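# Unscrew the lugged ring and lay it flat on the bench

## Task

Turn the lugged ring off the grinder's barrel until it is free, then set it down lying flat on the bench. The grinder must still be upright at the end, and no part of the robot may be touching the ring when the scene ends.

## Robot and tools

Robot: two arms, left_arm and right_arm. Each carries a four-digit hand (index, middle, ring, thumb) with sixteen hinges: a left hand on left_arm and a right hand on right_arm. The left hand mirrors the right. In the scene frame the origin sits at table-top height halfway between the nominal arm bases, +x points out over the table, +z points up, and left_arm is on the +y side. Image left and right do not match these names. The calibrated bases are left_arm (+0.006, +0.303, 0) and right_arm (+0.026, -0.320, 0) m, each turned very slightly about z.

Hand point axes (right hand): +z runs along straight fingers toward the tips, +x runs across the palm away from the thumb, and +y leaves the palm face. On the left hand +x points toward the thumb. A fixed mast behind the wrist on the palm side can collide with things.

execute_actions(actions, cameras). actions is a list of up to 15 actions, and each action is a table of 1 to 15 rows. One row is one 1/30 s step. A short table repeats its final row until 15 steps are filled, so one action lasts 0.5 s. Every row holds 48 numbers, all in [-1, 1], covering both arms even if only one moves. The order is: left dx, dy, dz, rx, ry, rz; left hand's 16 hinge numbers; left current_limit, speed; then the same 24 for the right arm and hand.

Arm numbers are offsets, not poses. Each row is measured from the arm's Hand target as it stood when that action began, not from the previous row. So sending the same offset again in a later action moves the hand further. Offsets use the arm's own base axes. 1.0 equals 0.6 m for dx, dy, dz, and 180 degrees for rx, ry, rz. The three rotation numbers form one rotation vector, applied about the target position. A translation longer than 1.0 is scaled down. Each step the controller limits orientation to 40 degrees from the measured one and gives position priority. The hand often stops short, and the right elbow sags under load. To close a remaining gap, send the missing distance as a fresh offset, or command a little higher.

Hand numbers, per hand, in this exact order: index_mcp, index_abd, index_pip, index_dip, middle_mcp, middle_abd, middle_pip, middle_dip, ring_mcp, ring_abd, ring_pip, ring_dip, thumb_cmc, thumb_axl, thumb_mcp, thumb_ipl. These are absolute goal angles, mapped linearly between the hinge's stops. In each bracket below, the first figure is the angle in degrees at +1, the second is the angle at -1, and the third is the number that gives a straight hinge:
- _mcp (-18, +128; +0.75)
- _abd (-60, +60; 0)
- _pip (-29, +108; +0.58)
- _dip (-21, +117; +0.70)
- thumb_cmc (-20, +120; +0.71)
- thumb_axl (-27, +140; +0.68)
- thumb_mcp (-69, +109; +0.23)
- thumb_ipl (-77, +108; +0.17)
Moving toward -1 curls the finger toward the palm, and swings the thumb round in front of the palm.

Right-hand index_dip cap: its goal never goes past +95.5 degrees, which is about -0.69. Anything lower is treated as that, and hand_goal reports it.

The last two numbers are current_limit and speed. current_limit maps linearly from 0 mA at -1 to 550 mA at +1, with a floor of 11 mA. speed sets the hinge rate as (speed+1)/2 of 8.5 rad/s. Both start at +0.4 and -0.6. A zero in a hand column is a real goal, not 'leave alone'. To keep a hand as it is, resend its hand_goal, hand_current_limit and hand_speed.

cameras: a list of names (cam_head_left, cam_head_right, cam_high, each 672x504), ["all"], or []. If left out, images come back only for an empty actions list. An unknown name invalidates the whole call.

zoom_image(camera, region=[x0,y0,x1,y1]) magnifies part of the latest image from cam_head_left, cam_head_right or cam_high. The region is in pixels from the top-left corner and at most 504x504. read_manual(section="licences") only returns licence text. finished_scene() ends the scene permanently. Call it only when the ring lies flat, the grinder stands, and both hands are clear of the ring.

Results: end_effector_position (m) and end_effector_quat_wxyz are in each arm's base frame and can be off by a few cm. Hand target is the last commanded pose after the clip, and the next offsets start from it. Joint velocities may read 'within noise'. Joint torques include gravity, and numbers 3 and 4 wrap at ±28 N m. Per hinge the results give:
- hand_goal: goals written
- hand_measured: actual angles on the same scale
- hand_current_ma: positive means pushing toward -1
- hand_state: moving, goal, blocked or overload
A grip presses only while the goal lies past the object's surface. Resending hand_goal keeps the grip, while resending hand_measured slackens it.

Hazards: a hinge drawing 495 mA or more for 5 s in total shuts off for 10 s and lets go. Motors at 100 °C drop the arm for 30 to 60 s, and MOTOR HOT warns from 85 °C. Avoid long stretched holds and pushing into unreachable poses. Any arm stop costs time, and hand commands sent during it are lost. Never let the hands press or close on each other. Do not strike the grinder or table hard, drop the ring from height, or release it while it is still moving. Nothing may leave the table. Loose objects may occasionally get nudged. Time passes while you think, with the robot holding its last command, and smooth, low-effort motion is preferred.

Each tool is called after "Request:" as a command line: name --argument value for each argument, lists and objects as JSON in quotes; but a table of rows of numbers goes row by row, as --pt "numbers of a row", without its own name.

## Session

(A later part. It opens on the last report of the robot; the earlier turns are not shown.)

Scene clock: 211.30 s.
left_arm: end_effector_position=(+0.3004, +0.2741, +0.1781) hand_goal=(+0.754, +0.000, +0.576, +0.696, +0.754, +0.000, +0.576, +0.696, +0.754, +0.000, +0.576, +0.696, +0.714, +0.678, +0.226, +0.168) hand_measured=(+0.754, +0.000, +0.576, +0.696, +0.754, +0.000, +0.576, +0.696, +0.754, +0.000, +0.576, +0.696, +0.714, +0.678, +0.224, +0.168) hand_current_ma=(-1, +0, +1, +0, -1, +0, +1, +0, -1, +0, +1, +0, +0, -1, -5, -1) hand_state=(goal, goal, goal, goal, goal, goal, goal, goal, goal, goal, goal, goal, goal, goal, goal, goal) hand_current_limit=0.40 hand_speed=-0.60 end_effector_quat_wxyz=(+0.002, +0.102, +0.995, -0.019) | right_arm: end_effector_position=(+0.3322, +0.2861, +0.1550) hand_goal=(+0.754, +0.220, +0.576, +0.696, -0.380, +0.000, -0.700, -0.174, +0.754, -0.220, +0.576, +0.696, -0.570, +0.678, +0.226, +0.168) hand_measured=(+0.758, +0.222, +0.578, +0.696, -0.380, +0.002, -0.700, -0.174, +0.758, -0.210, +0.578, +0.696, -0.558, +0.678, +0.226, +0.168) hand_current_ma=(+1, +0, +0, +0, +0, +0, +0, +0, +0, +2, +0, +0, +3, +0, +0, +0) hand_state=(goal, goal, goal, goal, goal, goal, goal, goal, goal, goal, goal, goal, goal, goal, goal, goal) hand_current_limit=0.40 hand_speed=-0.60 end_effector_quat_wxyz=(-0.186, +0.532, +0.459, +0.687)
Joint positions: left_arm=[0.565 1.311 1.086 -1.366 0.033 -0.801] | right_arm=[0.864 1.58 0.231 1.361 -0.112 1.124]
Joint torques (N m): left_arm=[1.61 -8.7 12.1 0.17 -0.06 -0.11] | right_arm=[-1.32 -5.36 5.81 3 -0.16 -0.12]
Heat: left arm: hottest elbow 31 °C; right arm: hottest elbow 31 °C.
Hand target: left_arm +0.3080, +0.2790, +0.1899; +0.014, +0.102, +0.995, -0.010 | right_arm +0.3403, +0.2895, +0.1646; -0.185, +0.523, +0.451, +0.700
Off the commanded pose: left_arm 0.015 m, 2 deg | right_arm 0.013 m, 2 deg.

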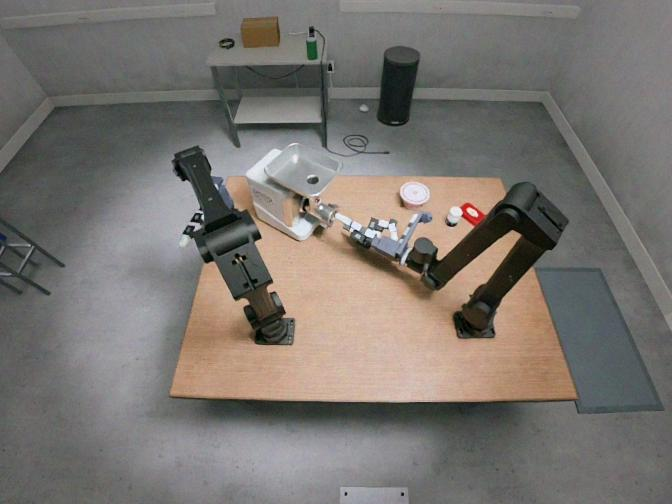

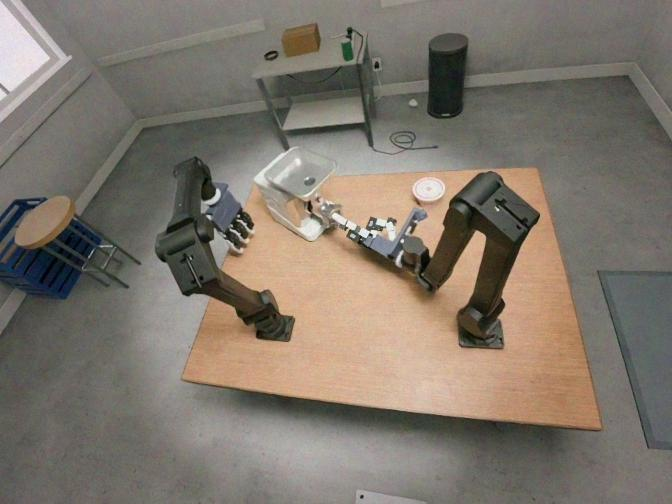

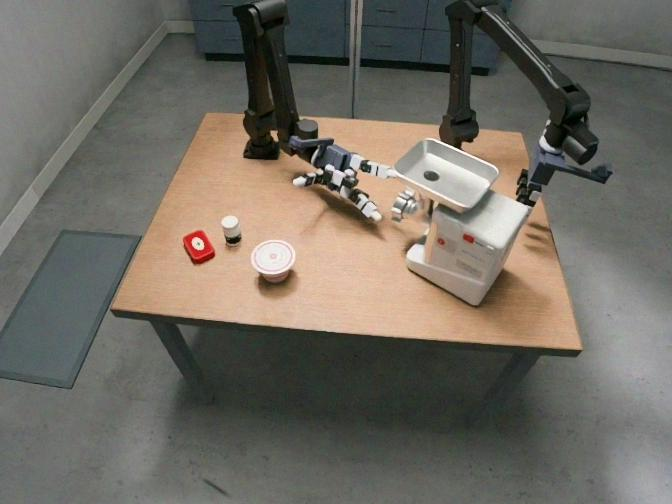

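Request:
execute_actions --actions '[[[0,0,0,0,0,0,0.754,0,0.576,0.696,0.754,0,0.576,0.696,0.754,0,0.576,0.696,0.714,0.678,0.226,0.168,0.4,-0.6,0.0187,0.0276,0,0,0,0,0.754,0.22,0.576,0.696,-0.38,0,-0.7,-0.174,0.754,-0.22,0.576,0.696,-0.571,0.678,0.226,0.168,0.4,-0.6]],[[0,0,0,0,0,0,0.754,0,0.576,0.696,0.754,0,0.576,0.696,0.754,0,0.576,0.696,0.714,0.678,0.226,0.168,0.4,-0.6,0.0187,0.0276,0,0,0,0,0.754,0.22,0.576,0.696,-0.38,0,-0.7,-0.174,0.754,-0.22,0.576,0.696,-0.571,0.678,0.226,0.168,0.4,-0.6]]]' --cameras '["all"]'

Request:
zoom_image --camera "cam_head_left" --region '[300, 180, 380, 260]'

Request:
zoom_image --camera "cam_head_right" --region '[300, 180, 380, 260]'

Request:
zoom_image --camera "cam_high" --region '[350, 150, 430, 230]'

Scene clock: 248.07 s.
left_arm: end_effector_position=(+0.3004, +0.2741, +0.1781) hand_goal=(+0.754, +0.000, +0.576, +0.696, +0.754, +0.000, +0.576, +0.696, +0.754, +0.000, +0.576, +0.696, +0.714, +0.678, +0.226, +0.168) hand_measured=(+0.754, +0.000, +0.576, +0.696, +0.754, +0.000, +0.576, +0.696, +0.754, +0.000, +0.576, +0.696, +0.714, +0.678, +0.224, +0.168) hand_current_ma=(-1, +0, +1, +0, -1, +0, +1, +0, -1, +0, +1, +0, +0, -1, -5, -1) hand_state=(goal, goal, goal, goal, goal, goal, goal, goal, goal, goal, goal, goal, goal, goal, goal, goal) hand_current_limit=0.40 hand_speed=-0.60 end_effector_quat_wxyz=(+0.002, +0.102, +0.995, -0.019) | right_arm: end_effector_position=(+0.3579, +0.3133, +0.1651) hand_goal=(+0.754, +0.220, +0.576, +0.696, -0.380, +0.000, -0.700, -0.174, +0.754, -0.220, +0.576, +0.696, -0.570, +0.678, +0.226, +0.168) hand_measured=(+0.758, +0.222, +0.578, +0.696, -0.380, +0.002, -0.700, -0.174, +0.758, -0.210, +0.578, +0.696, -0.558, +0.678, +0.226, +0.168) hand_current_ma=(+1, +0, +0, +0, +0, +0, +0, +0, +0, +2, +0, +0, +3, +0, +0, +0) hand_state=(goal, goal, goal, goal, goal, goal, goal, goal, goal, goal, goal, goal, goal, goal, goal, goal) hand_current_limit=0.40 hand_speed=-0.60 end_effector_quat_wxyz=(-0.184, +0.524, +0.449, +0.700)
Joint positions: left_arm=[0.565 1.311 1.086 -1.366 0.033 -0.801] | right_arm=[0.864 1.633 0.335 1.347 -0.102 1.124]
Joint torques (N m): left_arm=[1.61 -8.7 12.11 0.17 -0.06 -0.11] | right_arm=[0.15 -6.59 6.69 1.68 0.06 -0.15]
Motor temperatures (°C): left_arm=[25 30 32 26 23 23] | right_arm=[23 23 30 26 22 22]
Heat: left arm: hottest elbow 32 °C; right arm: hottest elbow 30 °C.
Hand target: left_arm +0.3080, +0.2790, +0.1899; +0.014, +0.102, +0.995, -0.010 | right_arm +0.3628, +0.3227, +0.1646; -0.185, +0.523, +0.451, +0.700
Off the commanded pose: left_arm 0.015 m, 2 deg | right_arm 0.011 m, 0 deg.

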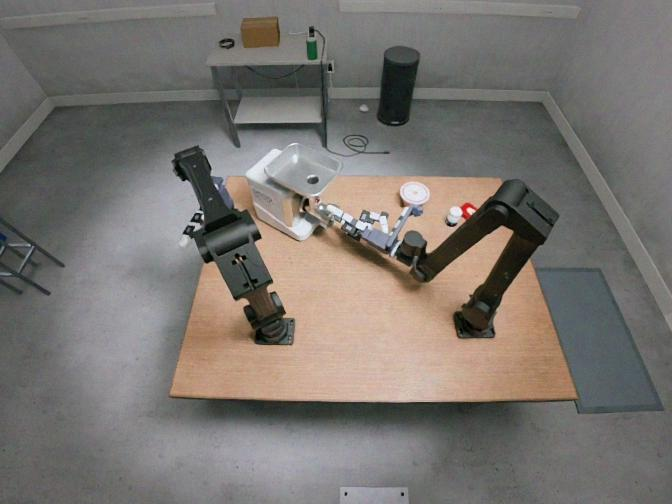

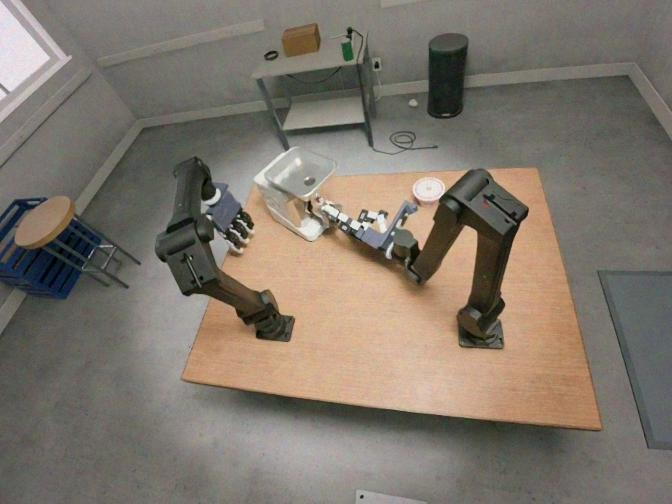

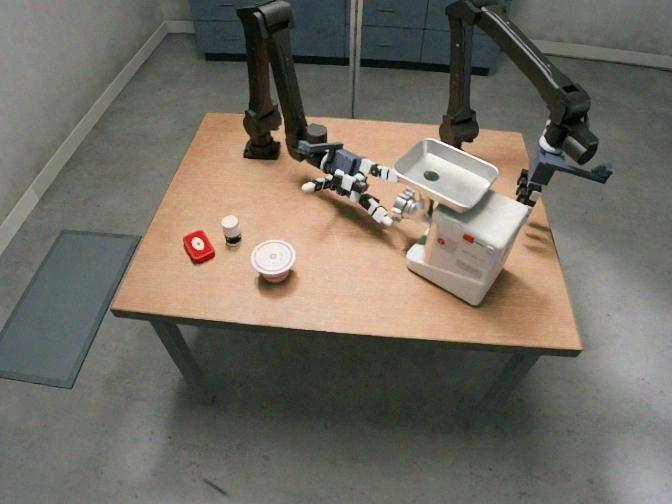

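Scaled by 6.300 from the camera's 672x504 image, which has a finer 960x720 frame.

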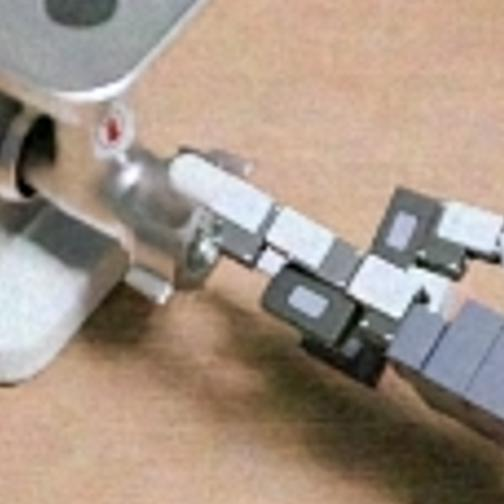

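Scaled by 6.300 from the camera's 672x504 image, which has a finer 960x720 frame.

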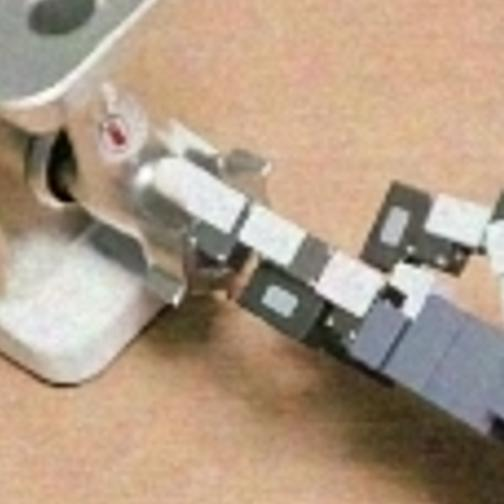

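Scaled by 6.300 from the camera's 672x504 image, which has a finer 960x720 frame.

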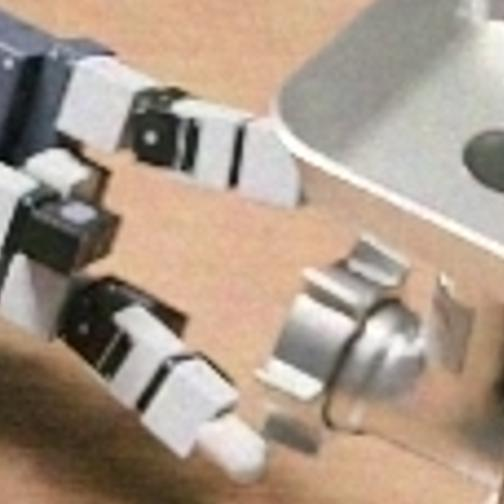

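Request:
execute_actions --actions '[[[0,0,0,0,0,0,0.754,0,0.576,0.696,0.754,0,0.576,0.696,0.754,0,0.576,0.696,0.714,0.678,0.226,0.168,0.4,-0.6,-0.0112,0.0073,-0.0167,-0.012,0.008,0,0.754,0.22,0.576,0.696,-0.38,0,-0.7,-0.174,0.754,-0.22,0.576,0.696,-0.571,0.678,0.226,0.168,0.4,-0.6]]]'

Scene clock: 259.67 s.
left_arm: end_effector_position=(+0.3004, +0.2741, +0.1781) hand_goal=(+0.754, +0.000, +0.576, +0.696, +0.754, +0.000, +0.576, +0.696, +0.754, +0.000, +0.576, +0.696, +0.714, +0.678, +0.226, +0.168) hand_measured=(+0.754, +0.000, +0.576, +0.696, +0.754, +0.000, +0.576, +0.696, +0.754, +0.000, +0.576, +0.696, +0.714, +0.678, +0.224, +0.168) hand_current_ma=(-1, +0, +1, +0, -1, +0, +1, +0, -1, +0, +1, +0, +0, -1, -5, -1) hand_state=(goal, goal, goal, goal, goal, goal, goal, goal, goal, goal, goal, goal, goal, goal, goal, goal) hand_current_limit=0.40 hand_speed=-0.60 end_effector_quat_wxyz=(+0.002, +0.102, +0.995, -0.019) | right_arm: end_effector_position=(+0.3536, +0.3181, +0.1529) hand_goal=(+0.754, +0.220, +0.576, +0.696, -0.380, +0.000, -0.700, -0.174, +0.754, -0.220, +0.576, +0.696, -0.570, +0.678, +0.226, +0.168) hand_measured=(+0.758, +0.222, +0.578, +0.696, -0.380, +0.002, -0.700, -0.174, +0.758, -0.212, +0.578, +0.696, -0.558, +0.678, +0.226, +0.168) hand_current_ma=(+0, +0, +0, +0, +0, +0, +0, +0, +0, +1, +0, +0, +3, +0, +0, +0) hand_state=(goal, goal, goal, goal, goal, goal, goal, goal, goal, goal, goal, goal, goal, goal, goal, goal) hand_current_limit=0.40 hand_speed=-0.60 end_effector_quat_wxyz=(-0.181, +0.538, +0.458, +0.684)
Joint positions: left_arm=[0.565 1.311 1.086 -1.366 0.033 -0.801] | right_arm=[0.888 1.632 0.335 1.298 -0.076 1.124]
Joint torques (N m): left_arm=[1.61 -8.7 12.1 0.18 -0.06 -0.11] | right_arm=[0.32 -7.53 6.26 1.73 0.06 -0.17]
Heat: left arm: hottest elbow 32 °C; right arm: hottest elbow 30 °C.
Hand target: left_arm +0.3080, +0.2790, +0.1899; +0.014, +0.102, +0.995, -0.010 | right_arm +0.3560, +0.3271, +0.1547; -0.181, +0.535, +0.461, +0.685
Off the commanded pose: left_arm 0.015 m, 2 deg | right_arm 0.009 m, 1 deg.

Request:
execute_actions --actions '[[[0,0,0,0,0,0,0.754,0,0.576,0.696,0.754,0,0.576,0.696,0.754,0,0.576,0.696,0.714,0.678,0.226,0.168,0.4,-0.6,0.0108,0.0159,0,0,0,0,0.754,0.22,0.576,0.696,-0.38,0,-0.7,-0.174,0.754,-0.22,0.576,0.696,-0.571,0.678,0.226,0.168,0.4,-0.6]],[[0,0,0,0,0,0,0.754,0,0.576,0.696,0.754,0,0.576,0.696,0.754,0,0.576,0.696,0.714,0.678,0.226,0.168,0.4,-0.6,0.0108,0.0159,0,0,0,0,0.754,0.22,0.576,0.696,-0.38,0,-0.7,-0.174,0.754,-0.22,0.576,0.696,-0.571,0.678,0.226,0.168,0.4,-0.6]]]' --cameras '["all"]'

Request:
zoom_image --camera "cam_head_left" --region '[300, 180, 380, 260]'

Request:
zoom_image --camera "cam_high" --region '[350, 150, 430, 230]'

Scene clock: 266.50 s.
left_arm: end_effector_position=(+0.3004, +0.2741, +0.1781) hand_goal=(+0.754, +0.000, +0.576, +0.696, +0.754, +0.000, +0.576, +0.696, +0.754, +0.000, +0.576, +0.696, +0.714, +0.678, +0.226, +0.168) hand_measured=(+0.754, +0.000, +0.576, +0.696, +0.754, +0.000, +0.576, +0.696, +0.754, +0.000, +0.576, +0.696, +0.714, +0.678, +0.224, +0.168) hand_current_ma=(-1, +0, +1, +0, -1, +0, +1, +0, -1, +0, +1, +0, +0, -1, -5, -1) hand_state=(goal, goal, goal, goal, goal, goal, goal, goal, goal, goal, goal, goal, goal, goal, goal, goal) hand_current_limit=0.40 hand_speed=-0.60 end_effector_quat_wxyz=(+0.002, +0.102, +0.995, -0.019) | right_arm: end_effector_position=(+0.3631, +0.3306, +0.1528) hand_goal=(+0.754, +0.220, +0.576, +0.696, -0.380, +0.000, -0.700, -0.174, +0.754, -0.220, +0.576, +0.696, -0.570, +0.678, +0.226, +0.168) hand_measured=(+0.758, +0.222, +0.578, +0.696, -0.380, +0.002, -0.700, -0.174, +0.760, -0.222, +0.582, +0.702, -0.558, +0.678, +0.226, +0.168) hand_current_ma=(+0, +0, +0, +0, +0, +0, +0, +0, +1, +0, +1, +1, +3, +0, +0, +0) hand_state=(goal, goal, goal, goal, goal, goal, goal, goal, goal, goal, goal, goal, goal, goal, goal, goal) hand_current_limit=0.40 hand_speed=-0.60 end_effector_quat_wxyz=(-0.180, +0.540, +0.458, +0.683)
Joint positions: left_arm=[0.565 1.311 1.086 -1.366 0.033 -0.801] | right_arm=[0.891 1.651 0.378 1.271 -0.07 1.124]
Joint torques (N m): left_arm=[1.61 -8.7 12.11 0.17 -0.06 -0.11] | right_arm=[0.15 -7.06 7.9 1.7 0.08 -0.2]
Heat: left arm: hottest elbow 32 °C; right arm: hottest elbow 30 °C.
Hand target: left_arm +0.3080, +0.2790, +0.1899; +0.014, +0.102, +0.995, -0.010 | right_arm +0.3690, +0.3462, +0.1546; -0.181, +0.535, +0.461, +0.685
Off the commanded pose: left_arm 0.015 m, 2 deg | right_arm 0.017 m, 1 deg.

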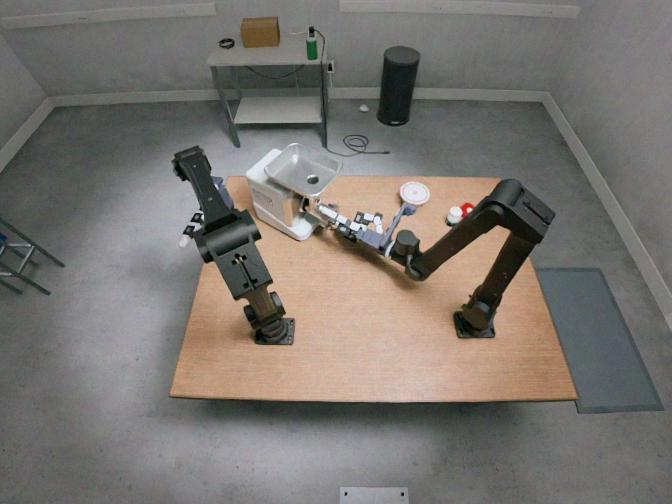

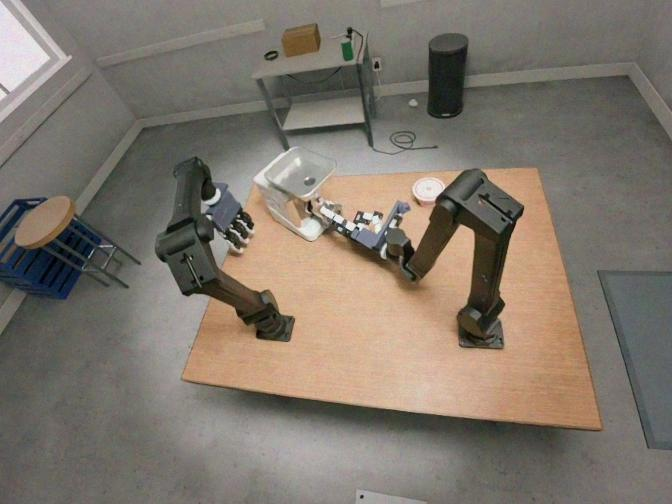

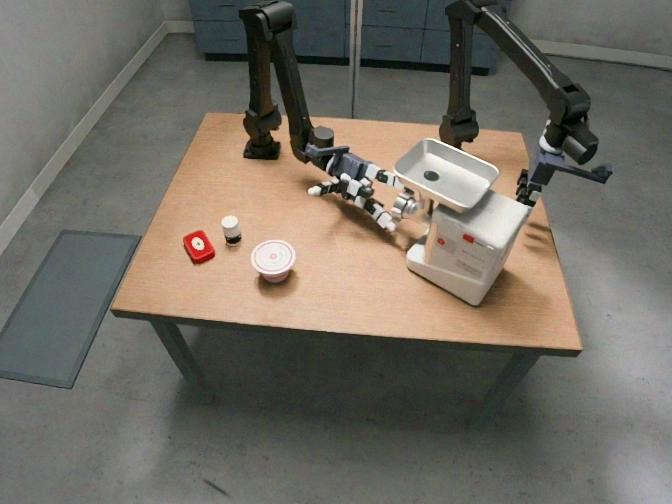

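Scaled by 6.300 from the camera's 672x504 image, which has a finer 960x720 frame.

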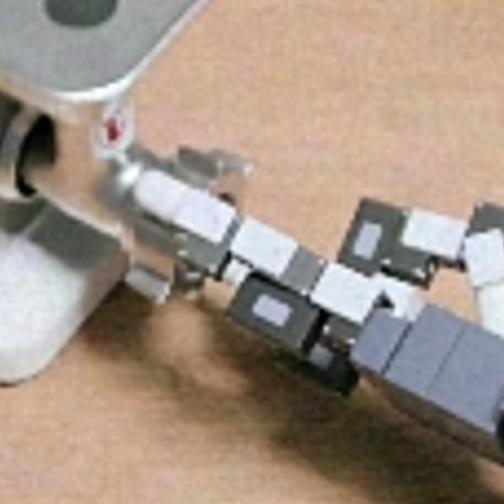

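Scaled by 6.300 from the camera's 672x504 image, which has a finer 960x720 frame.

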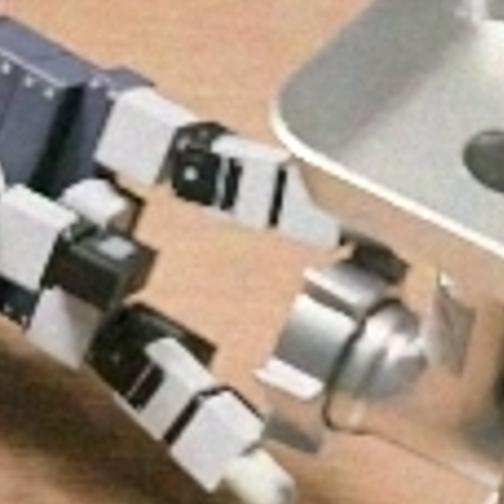

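Request:
execute_actions --actions '[[[0,0,0,0,0,0,0.754,0,0.576,0.696,0.754,0,0.576,0.696,0.754,0,0.576,0.696,0.714,0.678,0.226,0.168,0.4,-0.6,0,0,0,0,0,0,0.754,0.05,0.576,0.696,-0.38,0,-0.7,-0.174,0.754,-0.05,0.576,0.696,-0.571,0.678,0.226,0.168,0.4,-0.7]],[[0,0,0,0,0,0,0.754,0,0.576,0.696,0.754,0,0.576,0.696,0.754,0,0.576,0.696,0.714,0.678,0.226,0.168,0.4,-0.6,0,0,0,0,0,0,0.754,-0.15,0.576,0.696,-0.38,0,-0.7,-0.174,0.754,0.15,0.576,0.696,-0.571,0.678,0.226,0.168,0.4,-0.7]]]' --cameras '["all"]'

Request:
zoom_image --camera "cam_head_left" --region '[300, 180, 380, 260]'

Request:
zoom_image --camera "cam_high" --region '[350, 150, 430, 230]'

Request:
zoom_image --camera "cam_head_right" --region '[300, 180, 380, 260]'

Scene clock: 273.97 s.
left_arm: end_effector_position=(+0.3004, +0.2741, +0.1781) hand_goal=(+0.754, +0.000, +0.576, +0.696, +0.754, +0.000, +0.576, +0.696, +0.754, +0.000, +0.576, +0.696, +0.714, +0.678, +0.226, +0.168) hand_measured=(+0.754, +0.000, +0.576, +0.696, +0.754, +0.000, +0.576, +0.696, +0.754, +0.000, +0.576, +0.696, +0.714, +0.678, +0.224, +0.168) hand_current_ma=(-1, +0, +1, +0, -1, +0, +1, +0, -1, +0, +1, +0, +0, -1, -5, -1) hand_state=(goal, goal, goal, goal, goal, goal, goal, goal, goal, goal, goal, goal, goal, goal, goal, goal) hand_current_limit=0.40 hand_speed=-0.60 end_effector_quat_wxyz=(+0.002, +0.102, +0.995, -0.019) | right_arm: end_effector_position=(+0.3627, +0.3318, +0.1540) hand_goal=(+0.754, -0.150, +0.576, +0.696, -0.380, +0.000, -0.700, -0.174, +0.754, +0.150, +0.576, +0.696, -0.570, +0.678, +0.226, +0.168) hand_measured=(+0.758, -0.018, +0.578, +0.696, -0.380, +0.002, -0.700, -0.174, +0.746, -0.042, +0.572, +0.698, -0.558, +0.678, +0.226, +0.168) hand_current_ma=(+0, +222, +0, +0, +0, +0, +0, +0, -2, -385, +0, +0, +3, +0, +0, +0) hand_state=(goal, blocked, goal, goal, goal, goal, goal, goal, goal, blocked, goal, goal, goal, goal, goal, goal) hand_current_limit=0.40 hand_speed=-0.70 end_effector_quat_wxyz=(-0.181, +0.538, +0.458, +0.684)
Joint positions: left_arm=[0.565 1.311 1.086 -1.366 0.033 -0.801] | right_arm=[0.893 1.651 0.379 1.272 -0.071 1.124]
Joint torques (N m): left_arm=[1.61 -8.7 12.1 0.17 -0.06 -0.11] | right_arm=[0.56 -6.77 7.77 1.54 0.06 -0.21]
Heat: left arm: hottest elbow 32 °C; right arm: hottest elbow 30 °C.
Hand target: left_arm +0.3080, +0.2790, +0.1899; +0.014, +0.102, +0.995, -0.010 | right_arm +0.3690, +0.3462, +0.1547; -0.181, +0.535, +0.461, +0.685
Off the commanded pose: left_arm 0.015 m, 2 deg | right_arm 0.016 m, 1 deg.

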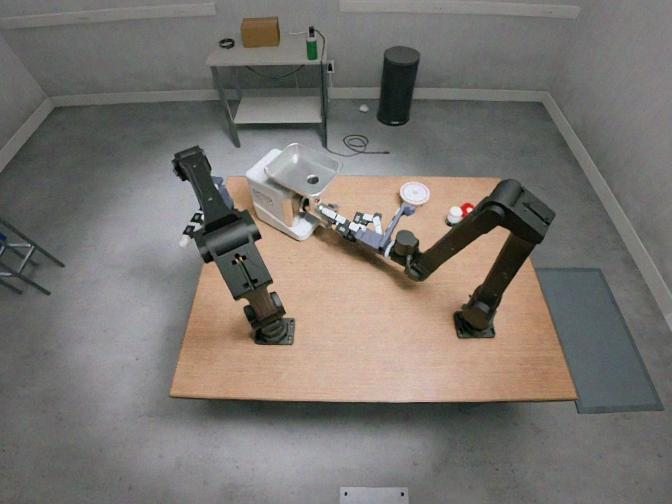

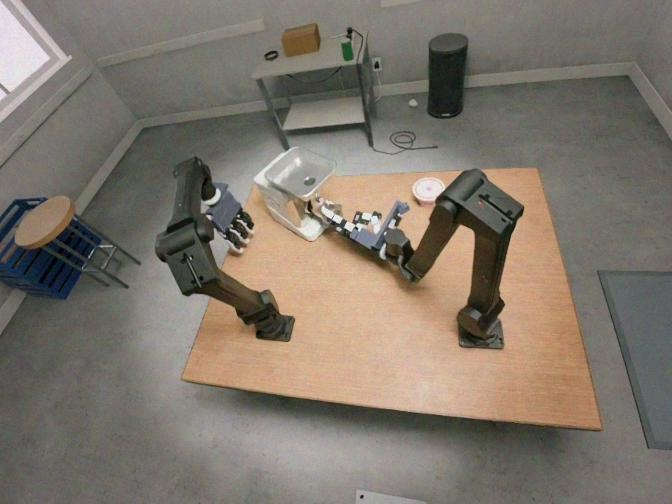

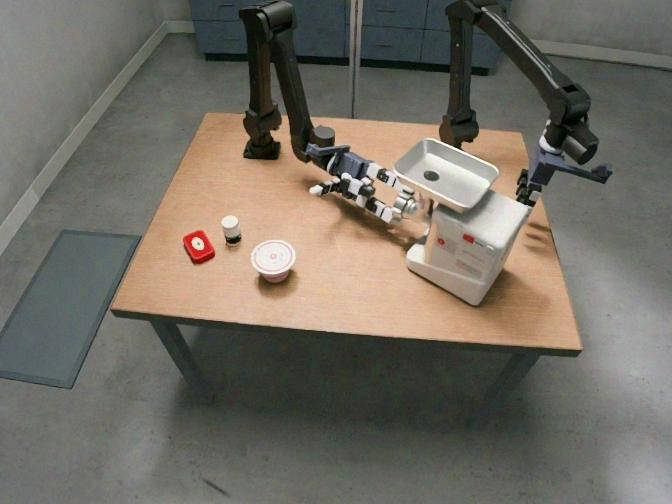

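Scaled by 6.300 from the camera's 672x504 image, which has a finer 960x720 frame.

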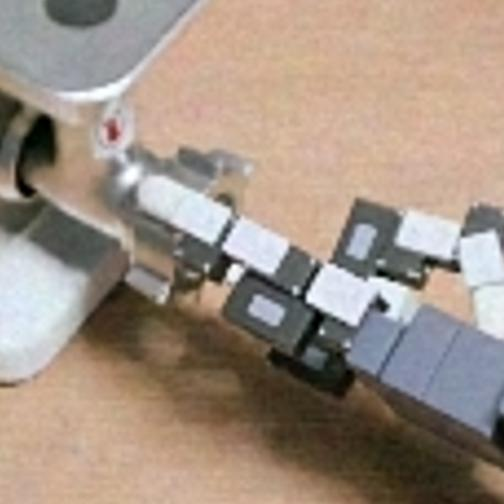

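Scaled by 6.300 from the camera's 672x504 image, which has a finer 960x720 frame.

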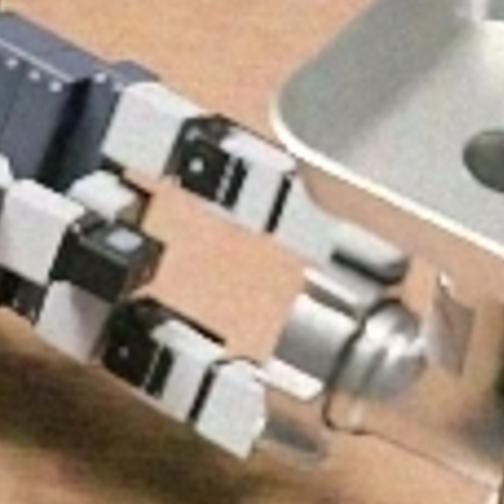

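Scaled by 6.300 from the camera's 672x504 image, which has a finer 960x720 frame.

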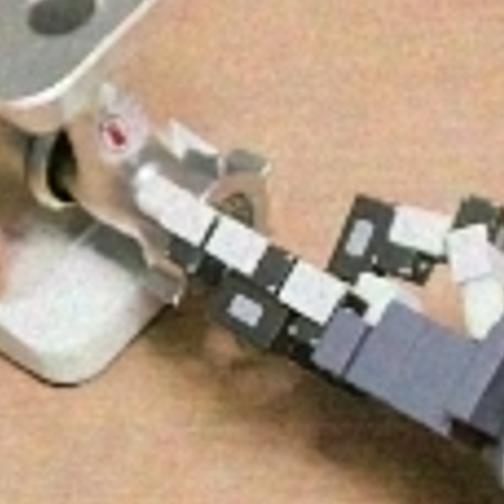

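Request:
execute_actions --actions '[[[0,0,0,0,0,0,0.754,0,0.576,0.696,0.754,0,0.576,0.696,0.754,0,0.576,0.696,0.714,0.678,0.226,0.168,0.4,-0.6,-0.0038,0.0027,0.0227,-0.0317,-0.0456,0,0.754,-0.15,0.576,0.696,-0.38,0,-0.7,-0.174,0.754,0.15,0.576,0.696,-0.571,0.678,0.226,0.168,0.75,-0.7]],[[0,0,0,0,0,0,0.754,0,0.576,0.696,0.754,0,0.576,0.696,0.754,0,0.576,0.696,0.714,0.678,0.226,0.168,0.4,-0.6,-0.0071,0.0049,0.0217,-0.0317,-0.0456,0,0.754,-0.15,0.576,0.696,-0.38,0,-0.7,-0.174,0.754,0.15,0.576,0.696,-0.571,0.678,0.226,0.168,0.75,-0.7]]]' --cameras '["all"]'

Request:
zoom_image --camera "cam_head_left" --region '[300, 180, 380, 260]'

Request:
zoom_image --camera "cam_high" --region '[350, 150, 430, 230]'

Request:
zoom_image --camera "cam_head_right" --region '[300, 180, 380, 260]'

Scene clock: 289.07 s.
left_arm: end_effector_position=(+0.3004, +0.2741, +0.1781) hand_goal=(+0.754, +0.000, +0.576, +0.696, +0.754, +0.000, +0.576, +0.696, +0.754, +0.000, +0.576, +0.696, +0.714, +0.678, +0.226, +0.168) hand_measured=(+0.754, +0.000, +0.576, +0.696, +0.754, +0.000, +0.576, +0.696, +0.754, +0.000, +0.576, +0.696, +0.714, +0.678, +0.224, +0.168) hand_current_ma=(-1, +0, +1, +0, -1, +0, +1, +0, -1, +0, +1, +0, +0, -1, -5, -1) hand_state=(goal, goal, goal, goal, goal, goal, goal, goal, goal, goal, goal, goal, goal, goal, goal, goal) hand_current_limit=0.40 hand_speed=-0.60 end_effector_quat_wxyz=(+0.002, +0.102, +0.995, -0.019) | right_arm: end_effector_position=(+0.3542, +0.3381, +0.1807) hand_goal=(+0.754, -0.150, +0.576, +0.696, -0.380, +0.000, -0.700, -0.174, +0.754, +0.150, +0.576, +0.696, -0.570, +0.678, +0.226, +0.168) hand_measured=(+0.816, -0.018, +0.614, +0.708, -0.380, +0.002, -0.700, -0.174, +0.680, +0.008, +0.530, +0.686, -0.558, +0.678, +0.226, +0.168) hand_current_ma=(+75, +222, +28, +3, +0, +0, +0, +0, -110, -251, -38, -2, +4, +0, +0, +0) hand_state=(blocked, blocked, blocked, goal, goal, goal, goal, goal, blocked, blocked, blocked, goal, goal, goal, goal, goal) hand_current_limit=0.75 hand_speed=-0.70 end_effector_quat_wxyz=(-0.070, +0.456, +0.540, +0.704)
Joint positions: left_arm=[0.565 1.311 1.086 -1.366 0.033 -0.801] | right_arm=[0.893 1.651 0.379 1.272 -0.076 0.8]
Joint torques (N m): left_arm=[1.61 -8.7 12.1 0.18 -0.06 -0.11] | right_arm=[-0.21 -6.65 7.84 1.59 -0.1 -0.39]
Heat: left arm: hottest elbow 32 °C; right arm: hottest elbow 31 °C.
Hand target: left_arm +0.3080, +0.2790, +0.1899; +0.014, +0.102, +0.995, -0.010 | right_arm +0.3625, +0.3507, +0.1813; -0.059, +0.447, +0.548, +0.705
Off the commanded pose: left_arm 0.015 m, 2 deg | right_arm 0.015 m, 2 deg.

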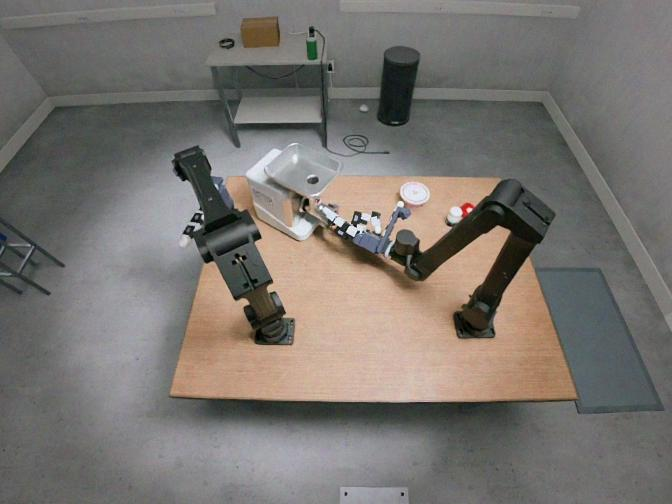

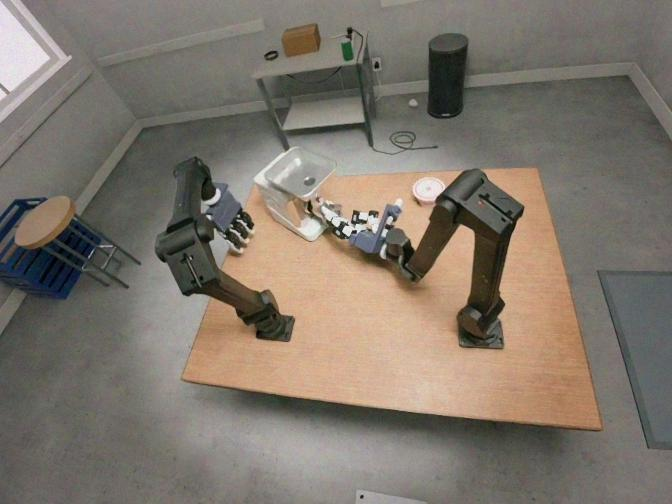

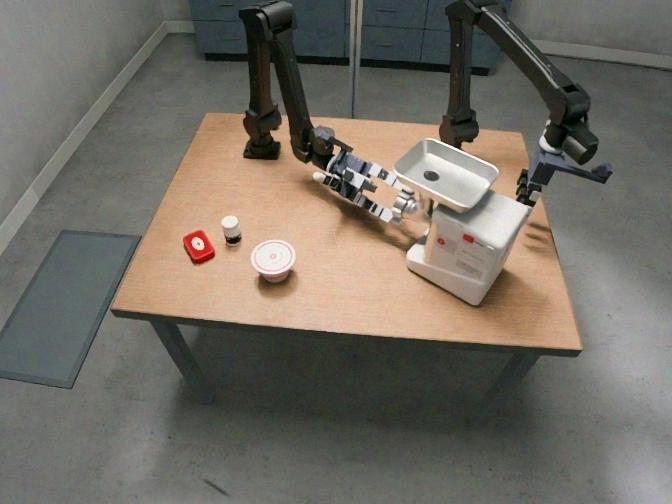

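Scaled by 6.300 from the camera's 672x504 image, which has a finer 960x720 frame.

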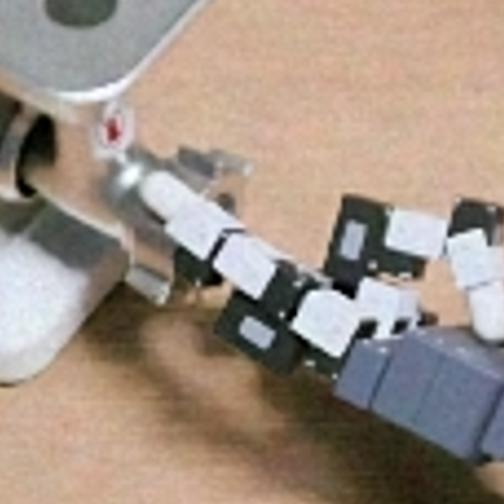

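Scaled by 6.300 from the camera's 672x504 image, which has a finer 960x720 frame.

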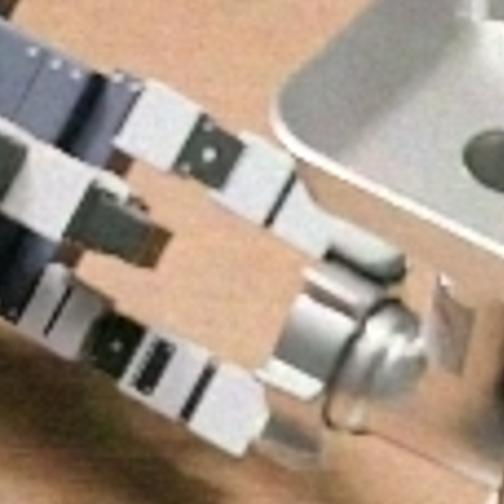

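Scaled by 6.300 from the camera's 672x504 image, which has a finer 960x720 frame.

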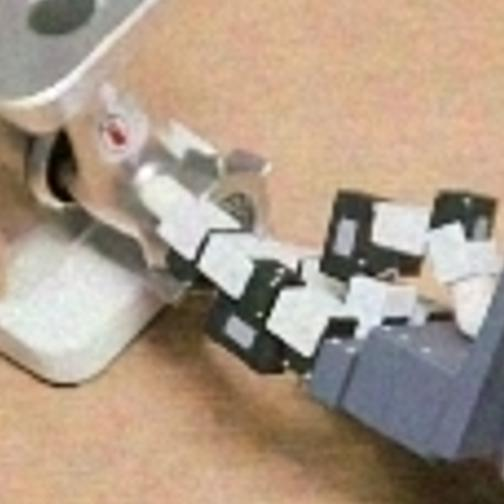

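Request:
execute_actions --actions '[[[0,0,0,0,0,0,0.754,0,0.576,0.696,0.754,0,0.576,0.696,0.754,0,0.576,0.696,0.714,0.678,0.226,0.168,0.4,-0.6,-0.0103,0.0071,0.0198,-0.0317,-0.0456,0,0.754,-0.15,0.576,0.696,-0.38,0,-0.7,-0.174,0.754,0.15,0.576,0.696,-0.571,0.678,0.226,0.168,0.75,-0.7]]]' --cameras '["cam_high", "cam_head_left", "cam_head_right"]'

Request:
zoom_image --camera "cam_high" --region '[350, 150, 430, 230]'

Request:
zoom_image --camera "cam_head_right" --region '[300, 180, 380, 260]'

Scene clock: 294.83 s.
left_arm: end_effector_position=(+0.3004, +0.2741, +0.1781) hand_goal=(+0.754, +0.000, +0.576, +0.696, +0.754, +0.000, +0.576, +0.696, +0.754, +0.000, +0.576, +0.696, +0.714, +0.678, +0.226, +0.168) hand_measured=(+0.754, +0.000, +0.576, +0.696, +0.754, +0.000, +0.576, +0.696, +0.754, +0.000, +0.576, +0.696, +0.714, +0.678, +0.224, +0.168) hand_current_ma=(-1, +0, +1, +0, -1, +0, +1, +0, -1, +0, +1, +0, +0, -1, -5, -1) hand_state=(goal, goal, goal, goal, goal, goal, goal, goal, goal, goal, goal, goal, goal, goal, goal, goal) hand_current_limit=0.40 hand_speed=-0.60 end_effector_quat_wxyz=(+0.002, +0.102, +0.995, -0.019) | right_arm: end_effector_position=(+0.3477, +0.3426, +0.1924) hand_goal=(+0.754, -0.150, +0.576, +0.696, -0.380, +0.000, -0.700, -0.174, +0.754, +0.150, +0.576, +0.696, -0.570, +0.678, +0.226, +0.168) hand_measured=(+0.842, -0.034, +0.632, +0.714, -0.380, +0.002, -0.700, -0.174, +0.650, +0.048, +0.510, +0.676, -0.556, +0.678, +0.226, +0.168) hand_current_ma=(+146, +173, +57, +7, +0, +0, +0, +0, -199, -135, -76, -8, +4, +0, +0, +0) hand_state=(blocked, blocked, blocked, goal, goal, goal, goal, goal, blocked, blocked, blocked, goal, goal, goal, goal, goal) hand_current_limit=0.75 hand_speed=-0.70 end_effector_quat_wxyz=(-0.013, +0.411, +0.575, +0.707)
Joint positions: left_arm=[0.565 1.311 1.086 -1.366 0.033 -0.801] | right_arm=[0.893 1.651 0.379 1.272 -0.076 0.639]
Joint torques (N m): left_arm=[1.61 -8.64 12.1 0.17 -0.07 -0.11] | right_arm=[-0.79 -6.36 7.95 1.52 -0.28 -0.5]
Heat: left arm: hottest elbow 32 °C; right arm: hottest elbow 31 °C.
Hand target: left_arm +0.3080, +0.2790, +0.1899; +0.014, +0.102, +0.995, -0.010 | right_arm +0.3562, +0.3551, +0.1932; +0.002, +0.398, +0.585, +0.707
Off the commanded pose: left_arm 0.015 m, 2 deg | right_arm 0.015 m, 3 deg.

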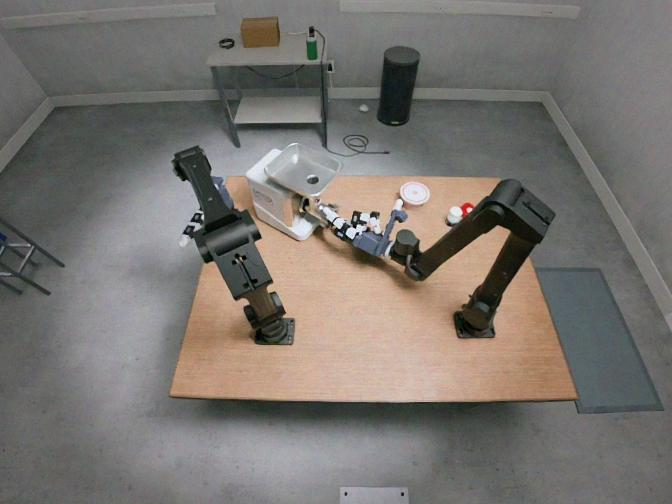

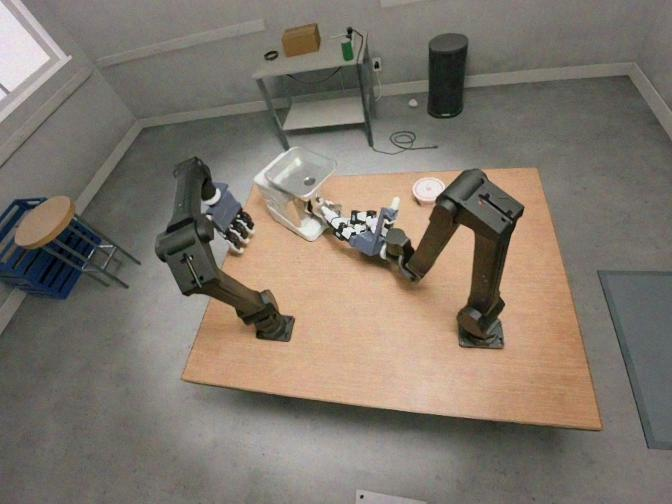

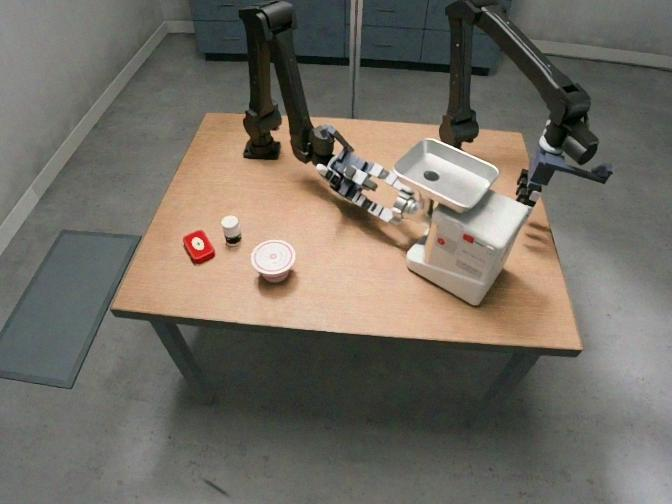

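Scaled by 6.300 from the camera's 672x504 image, which has a finer 960x720 frame.

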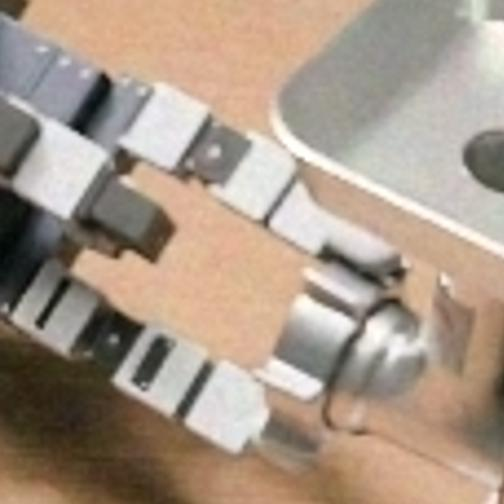

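Scaled by 6.300 from the camera's 672x504 image, which has a finer 960x720 frame.

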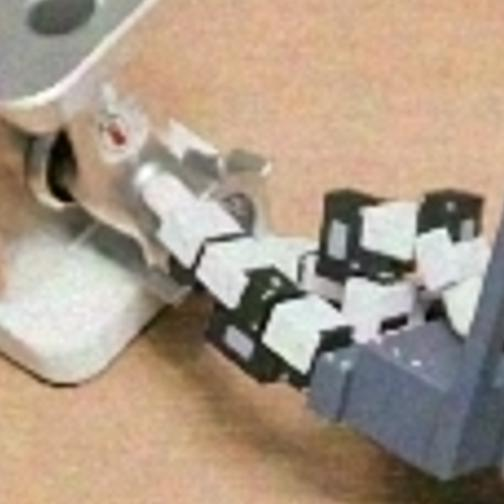

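Request:
execute_actions --actions '[[[0,0,0,0,0,0,0.754,0,0.576,0.696,0.754,0,0.576,0.696,0.754,0,0.576,0.696,0.714,0.678,0.226,0.168,0.4,-0.6,0,0,0,0,0,0,0.65,-0.15,0.54,0.66,-0.38,0,-0.7,-0.174,0.85,0.15,0.62,0.73,-0.571,0.678,0.226,0.168,0.75,-0.7]],[[0,0,0,0,0,0,0.754,0,0.576,0.696,0.754,0,0.576,0.696,0.754,0,0.576,0.696,0.714,0.678,0.226,0.168,0.4,-0.6,0,0,0,0,0,0,0.55,-0.15,0.5,0.62,-0.38,0,-0.7,-0.174,0.95,0.15,0.66,0.77,-0.571,0.678,0.226,0.168,0.75,-0.7]]]' --cameras '["cam_high", "cam_head_left", "cam_head_right"]'

Request:
zoom_image --camera "cam_high" --region '[350, 150, 430, 230]'

Request:
zoom_image --camera "cam_head_right" --region '[300, 180, 380, 260]'

Scene clock: 304.13 s.
left_arm: end_effector_position=(+0.3004, +0.2741, +0.1781) hand_goal=(+0.754, +0.000, +0.576, +0.696, +0.754, +0.000, +0.576, +0.696, +0.754, +0.000, +0.576, +0.696, +0.714, +0.678, +0.226, +0.168) hand_measured=(+0.754, +0.000, +0.576, +0.696, +0.754, +0.000, +0.576, +0.696, +0.754, +0.000, +0.576, +0.696, +0.714, +0.678, +0.224, +0.168) hand_current_ma=(-1, +0, +1, +0, -1, +0, +1, +0, -1, +0, +1, +0, +0, -1, -5, -1) hand_state=(goal, goal, goal, goal, goal, goal, goal, goal, goal, goal, goal, goal, goal, goal, goal, goal) hand_current_limit=0.40 hand_speed=-0.60 end_effector_quat_wxyz=(+0.002, +0.102, +0.995, -0.019) | right_arm: end_effector_position=(+0.3479, +0.3425, +0.1924) hand_goal=(+0.550, -0.150, +0.500, +0.620, -0.380, +0.000, -0.700, -0.174, +0.950, +0.150, +0.660, +0.770, -0.570, +0.678, +0.226, +0.168) hand_measured=(+0.842, -0.034, +0.632, +0.686, -0.380, +0.002, -0.700, -0.174, +0.650, +0.048, +0.510, +0.704, -0.556, +0.678, +0.226, +0.168) hand_current_ma=(+481, +173, +281, +78, +0, +0, +0, +0, -481, -135, -356, -79, +4, +0, +0, +0) hand_state=(blocked, blocked, blocked, blocked, goal, goal, goal, goal, blocked, blocked, blocked, blocked, goal, goal, goal, goal) hand_current_limit=0.75 hand_speed=-0.70 end_effector_quat_wxyz=(-0.013, +0.411, +0.575, +0.707)
Joint positions: left_arm=[0.565 1.311 1.086 -1.366 0.033 -0.801] | right_arm=[0.893 1.651 0.38 1.272 -0.076 0.638]
Joint torques (N m): left_arm=[1.55 -8.7 12.1 0.18 -0.06 -0.11] | right_arm=[-0.5 -6.36 7.75 1.61 -0.27 -0.5]
Heat: left arm: hottest elbow 32 °C; right arm: hottest elbow 31 °C.
Hand target: left_arm +0.3080, +0.2790, +0.1899; +0.014, +0.102, +0.995, -0.010 | right_arm +0.3563, +0.3550, +0.1931; +0.002, +0.398, +0.585, +0.707
Off the commanded pose: left_arm 0.015 m, 2 deg | right_arm 0.015 m, 3 deg.

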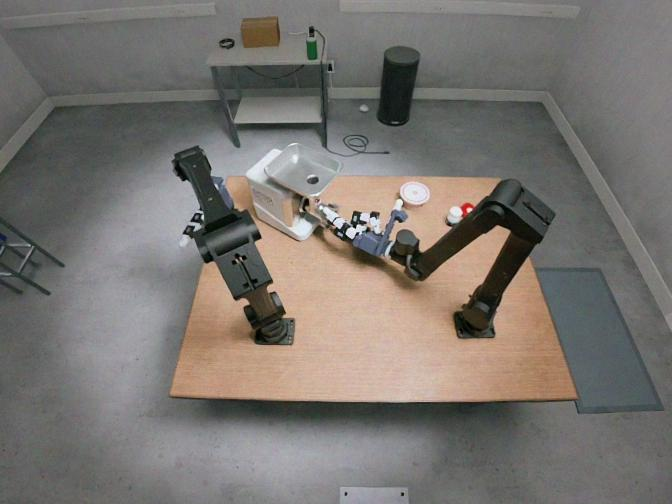

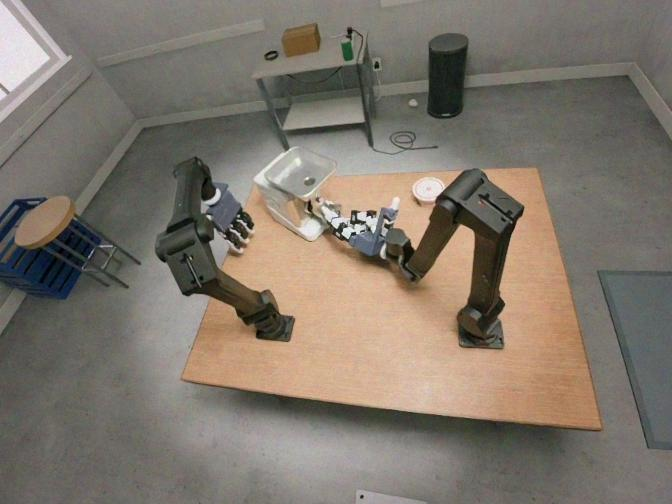

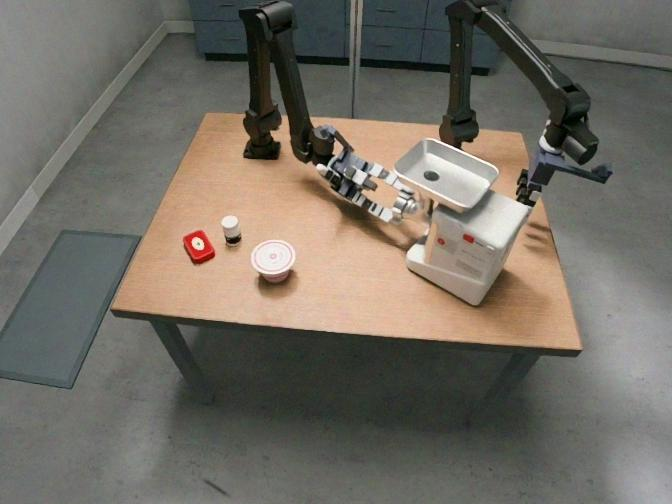

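Scaled by 6.300 from the camera's 672x504 image, which has a finer 960x720 frame.

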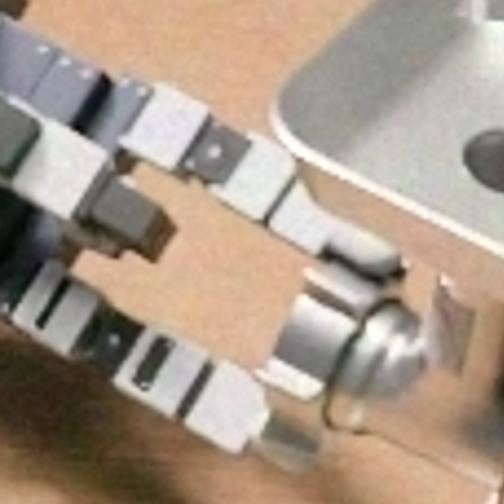

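Scaled by 6.300 from the camera's 672x504 image, which has a finer 960x720 frame.

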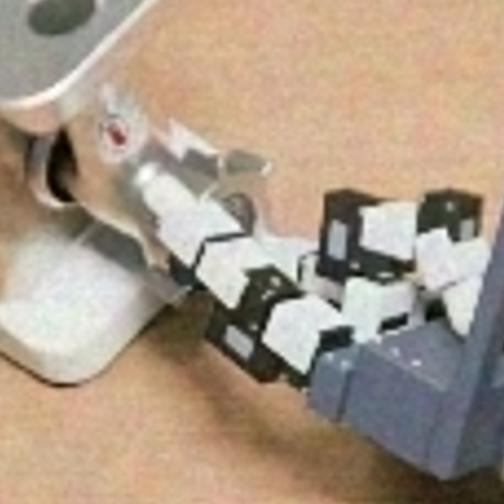

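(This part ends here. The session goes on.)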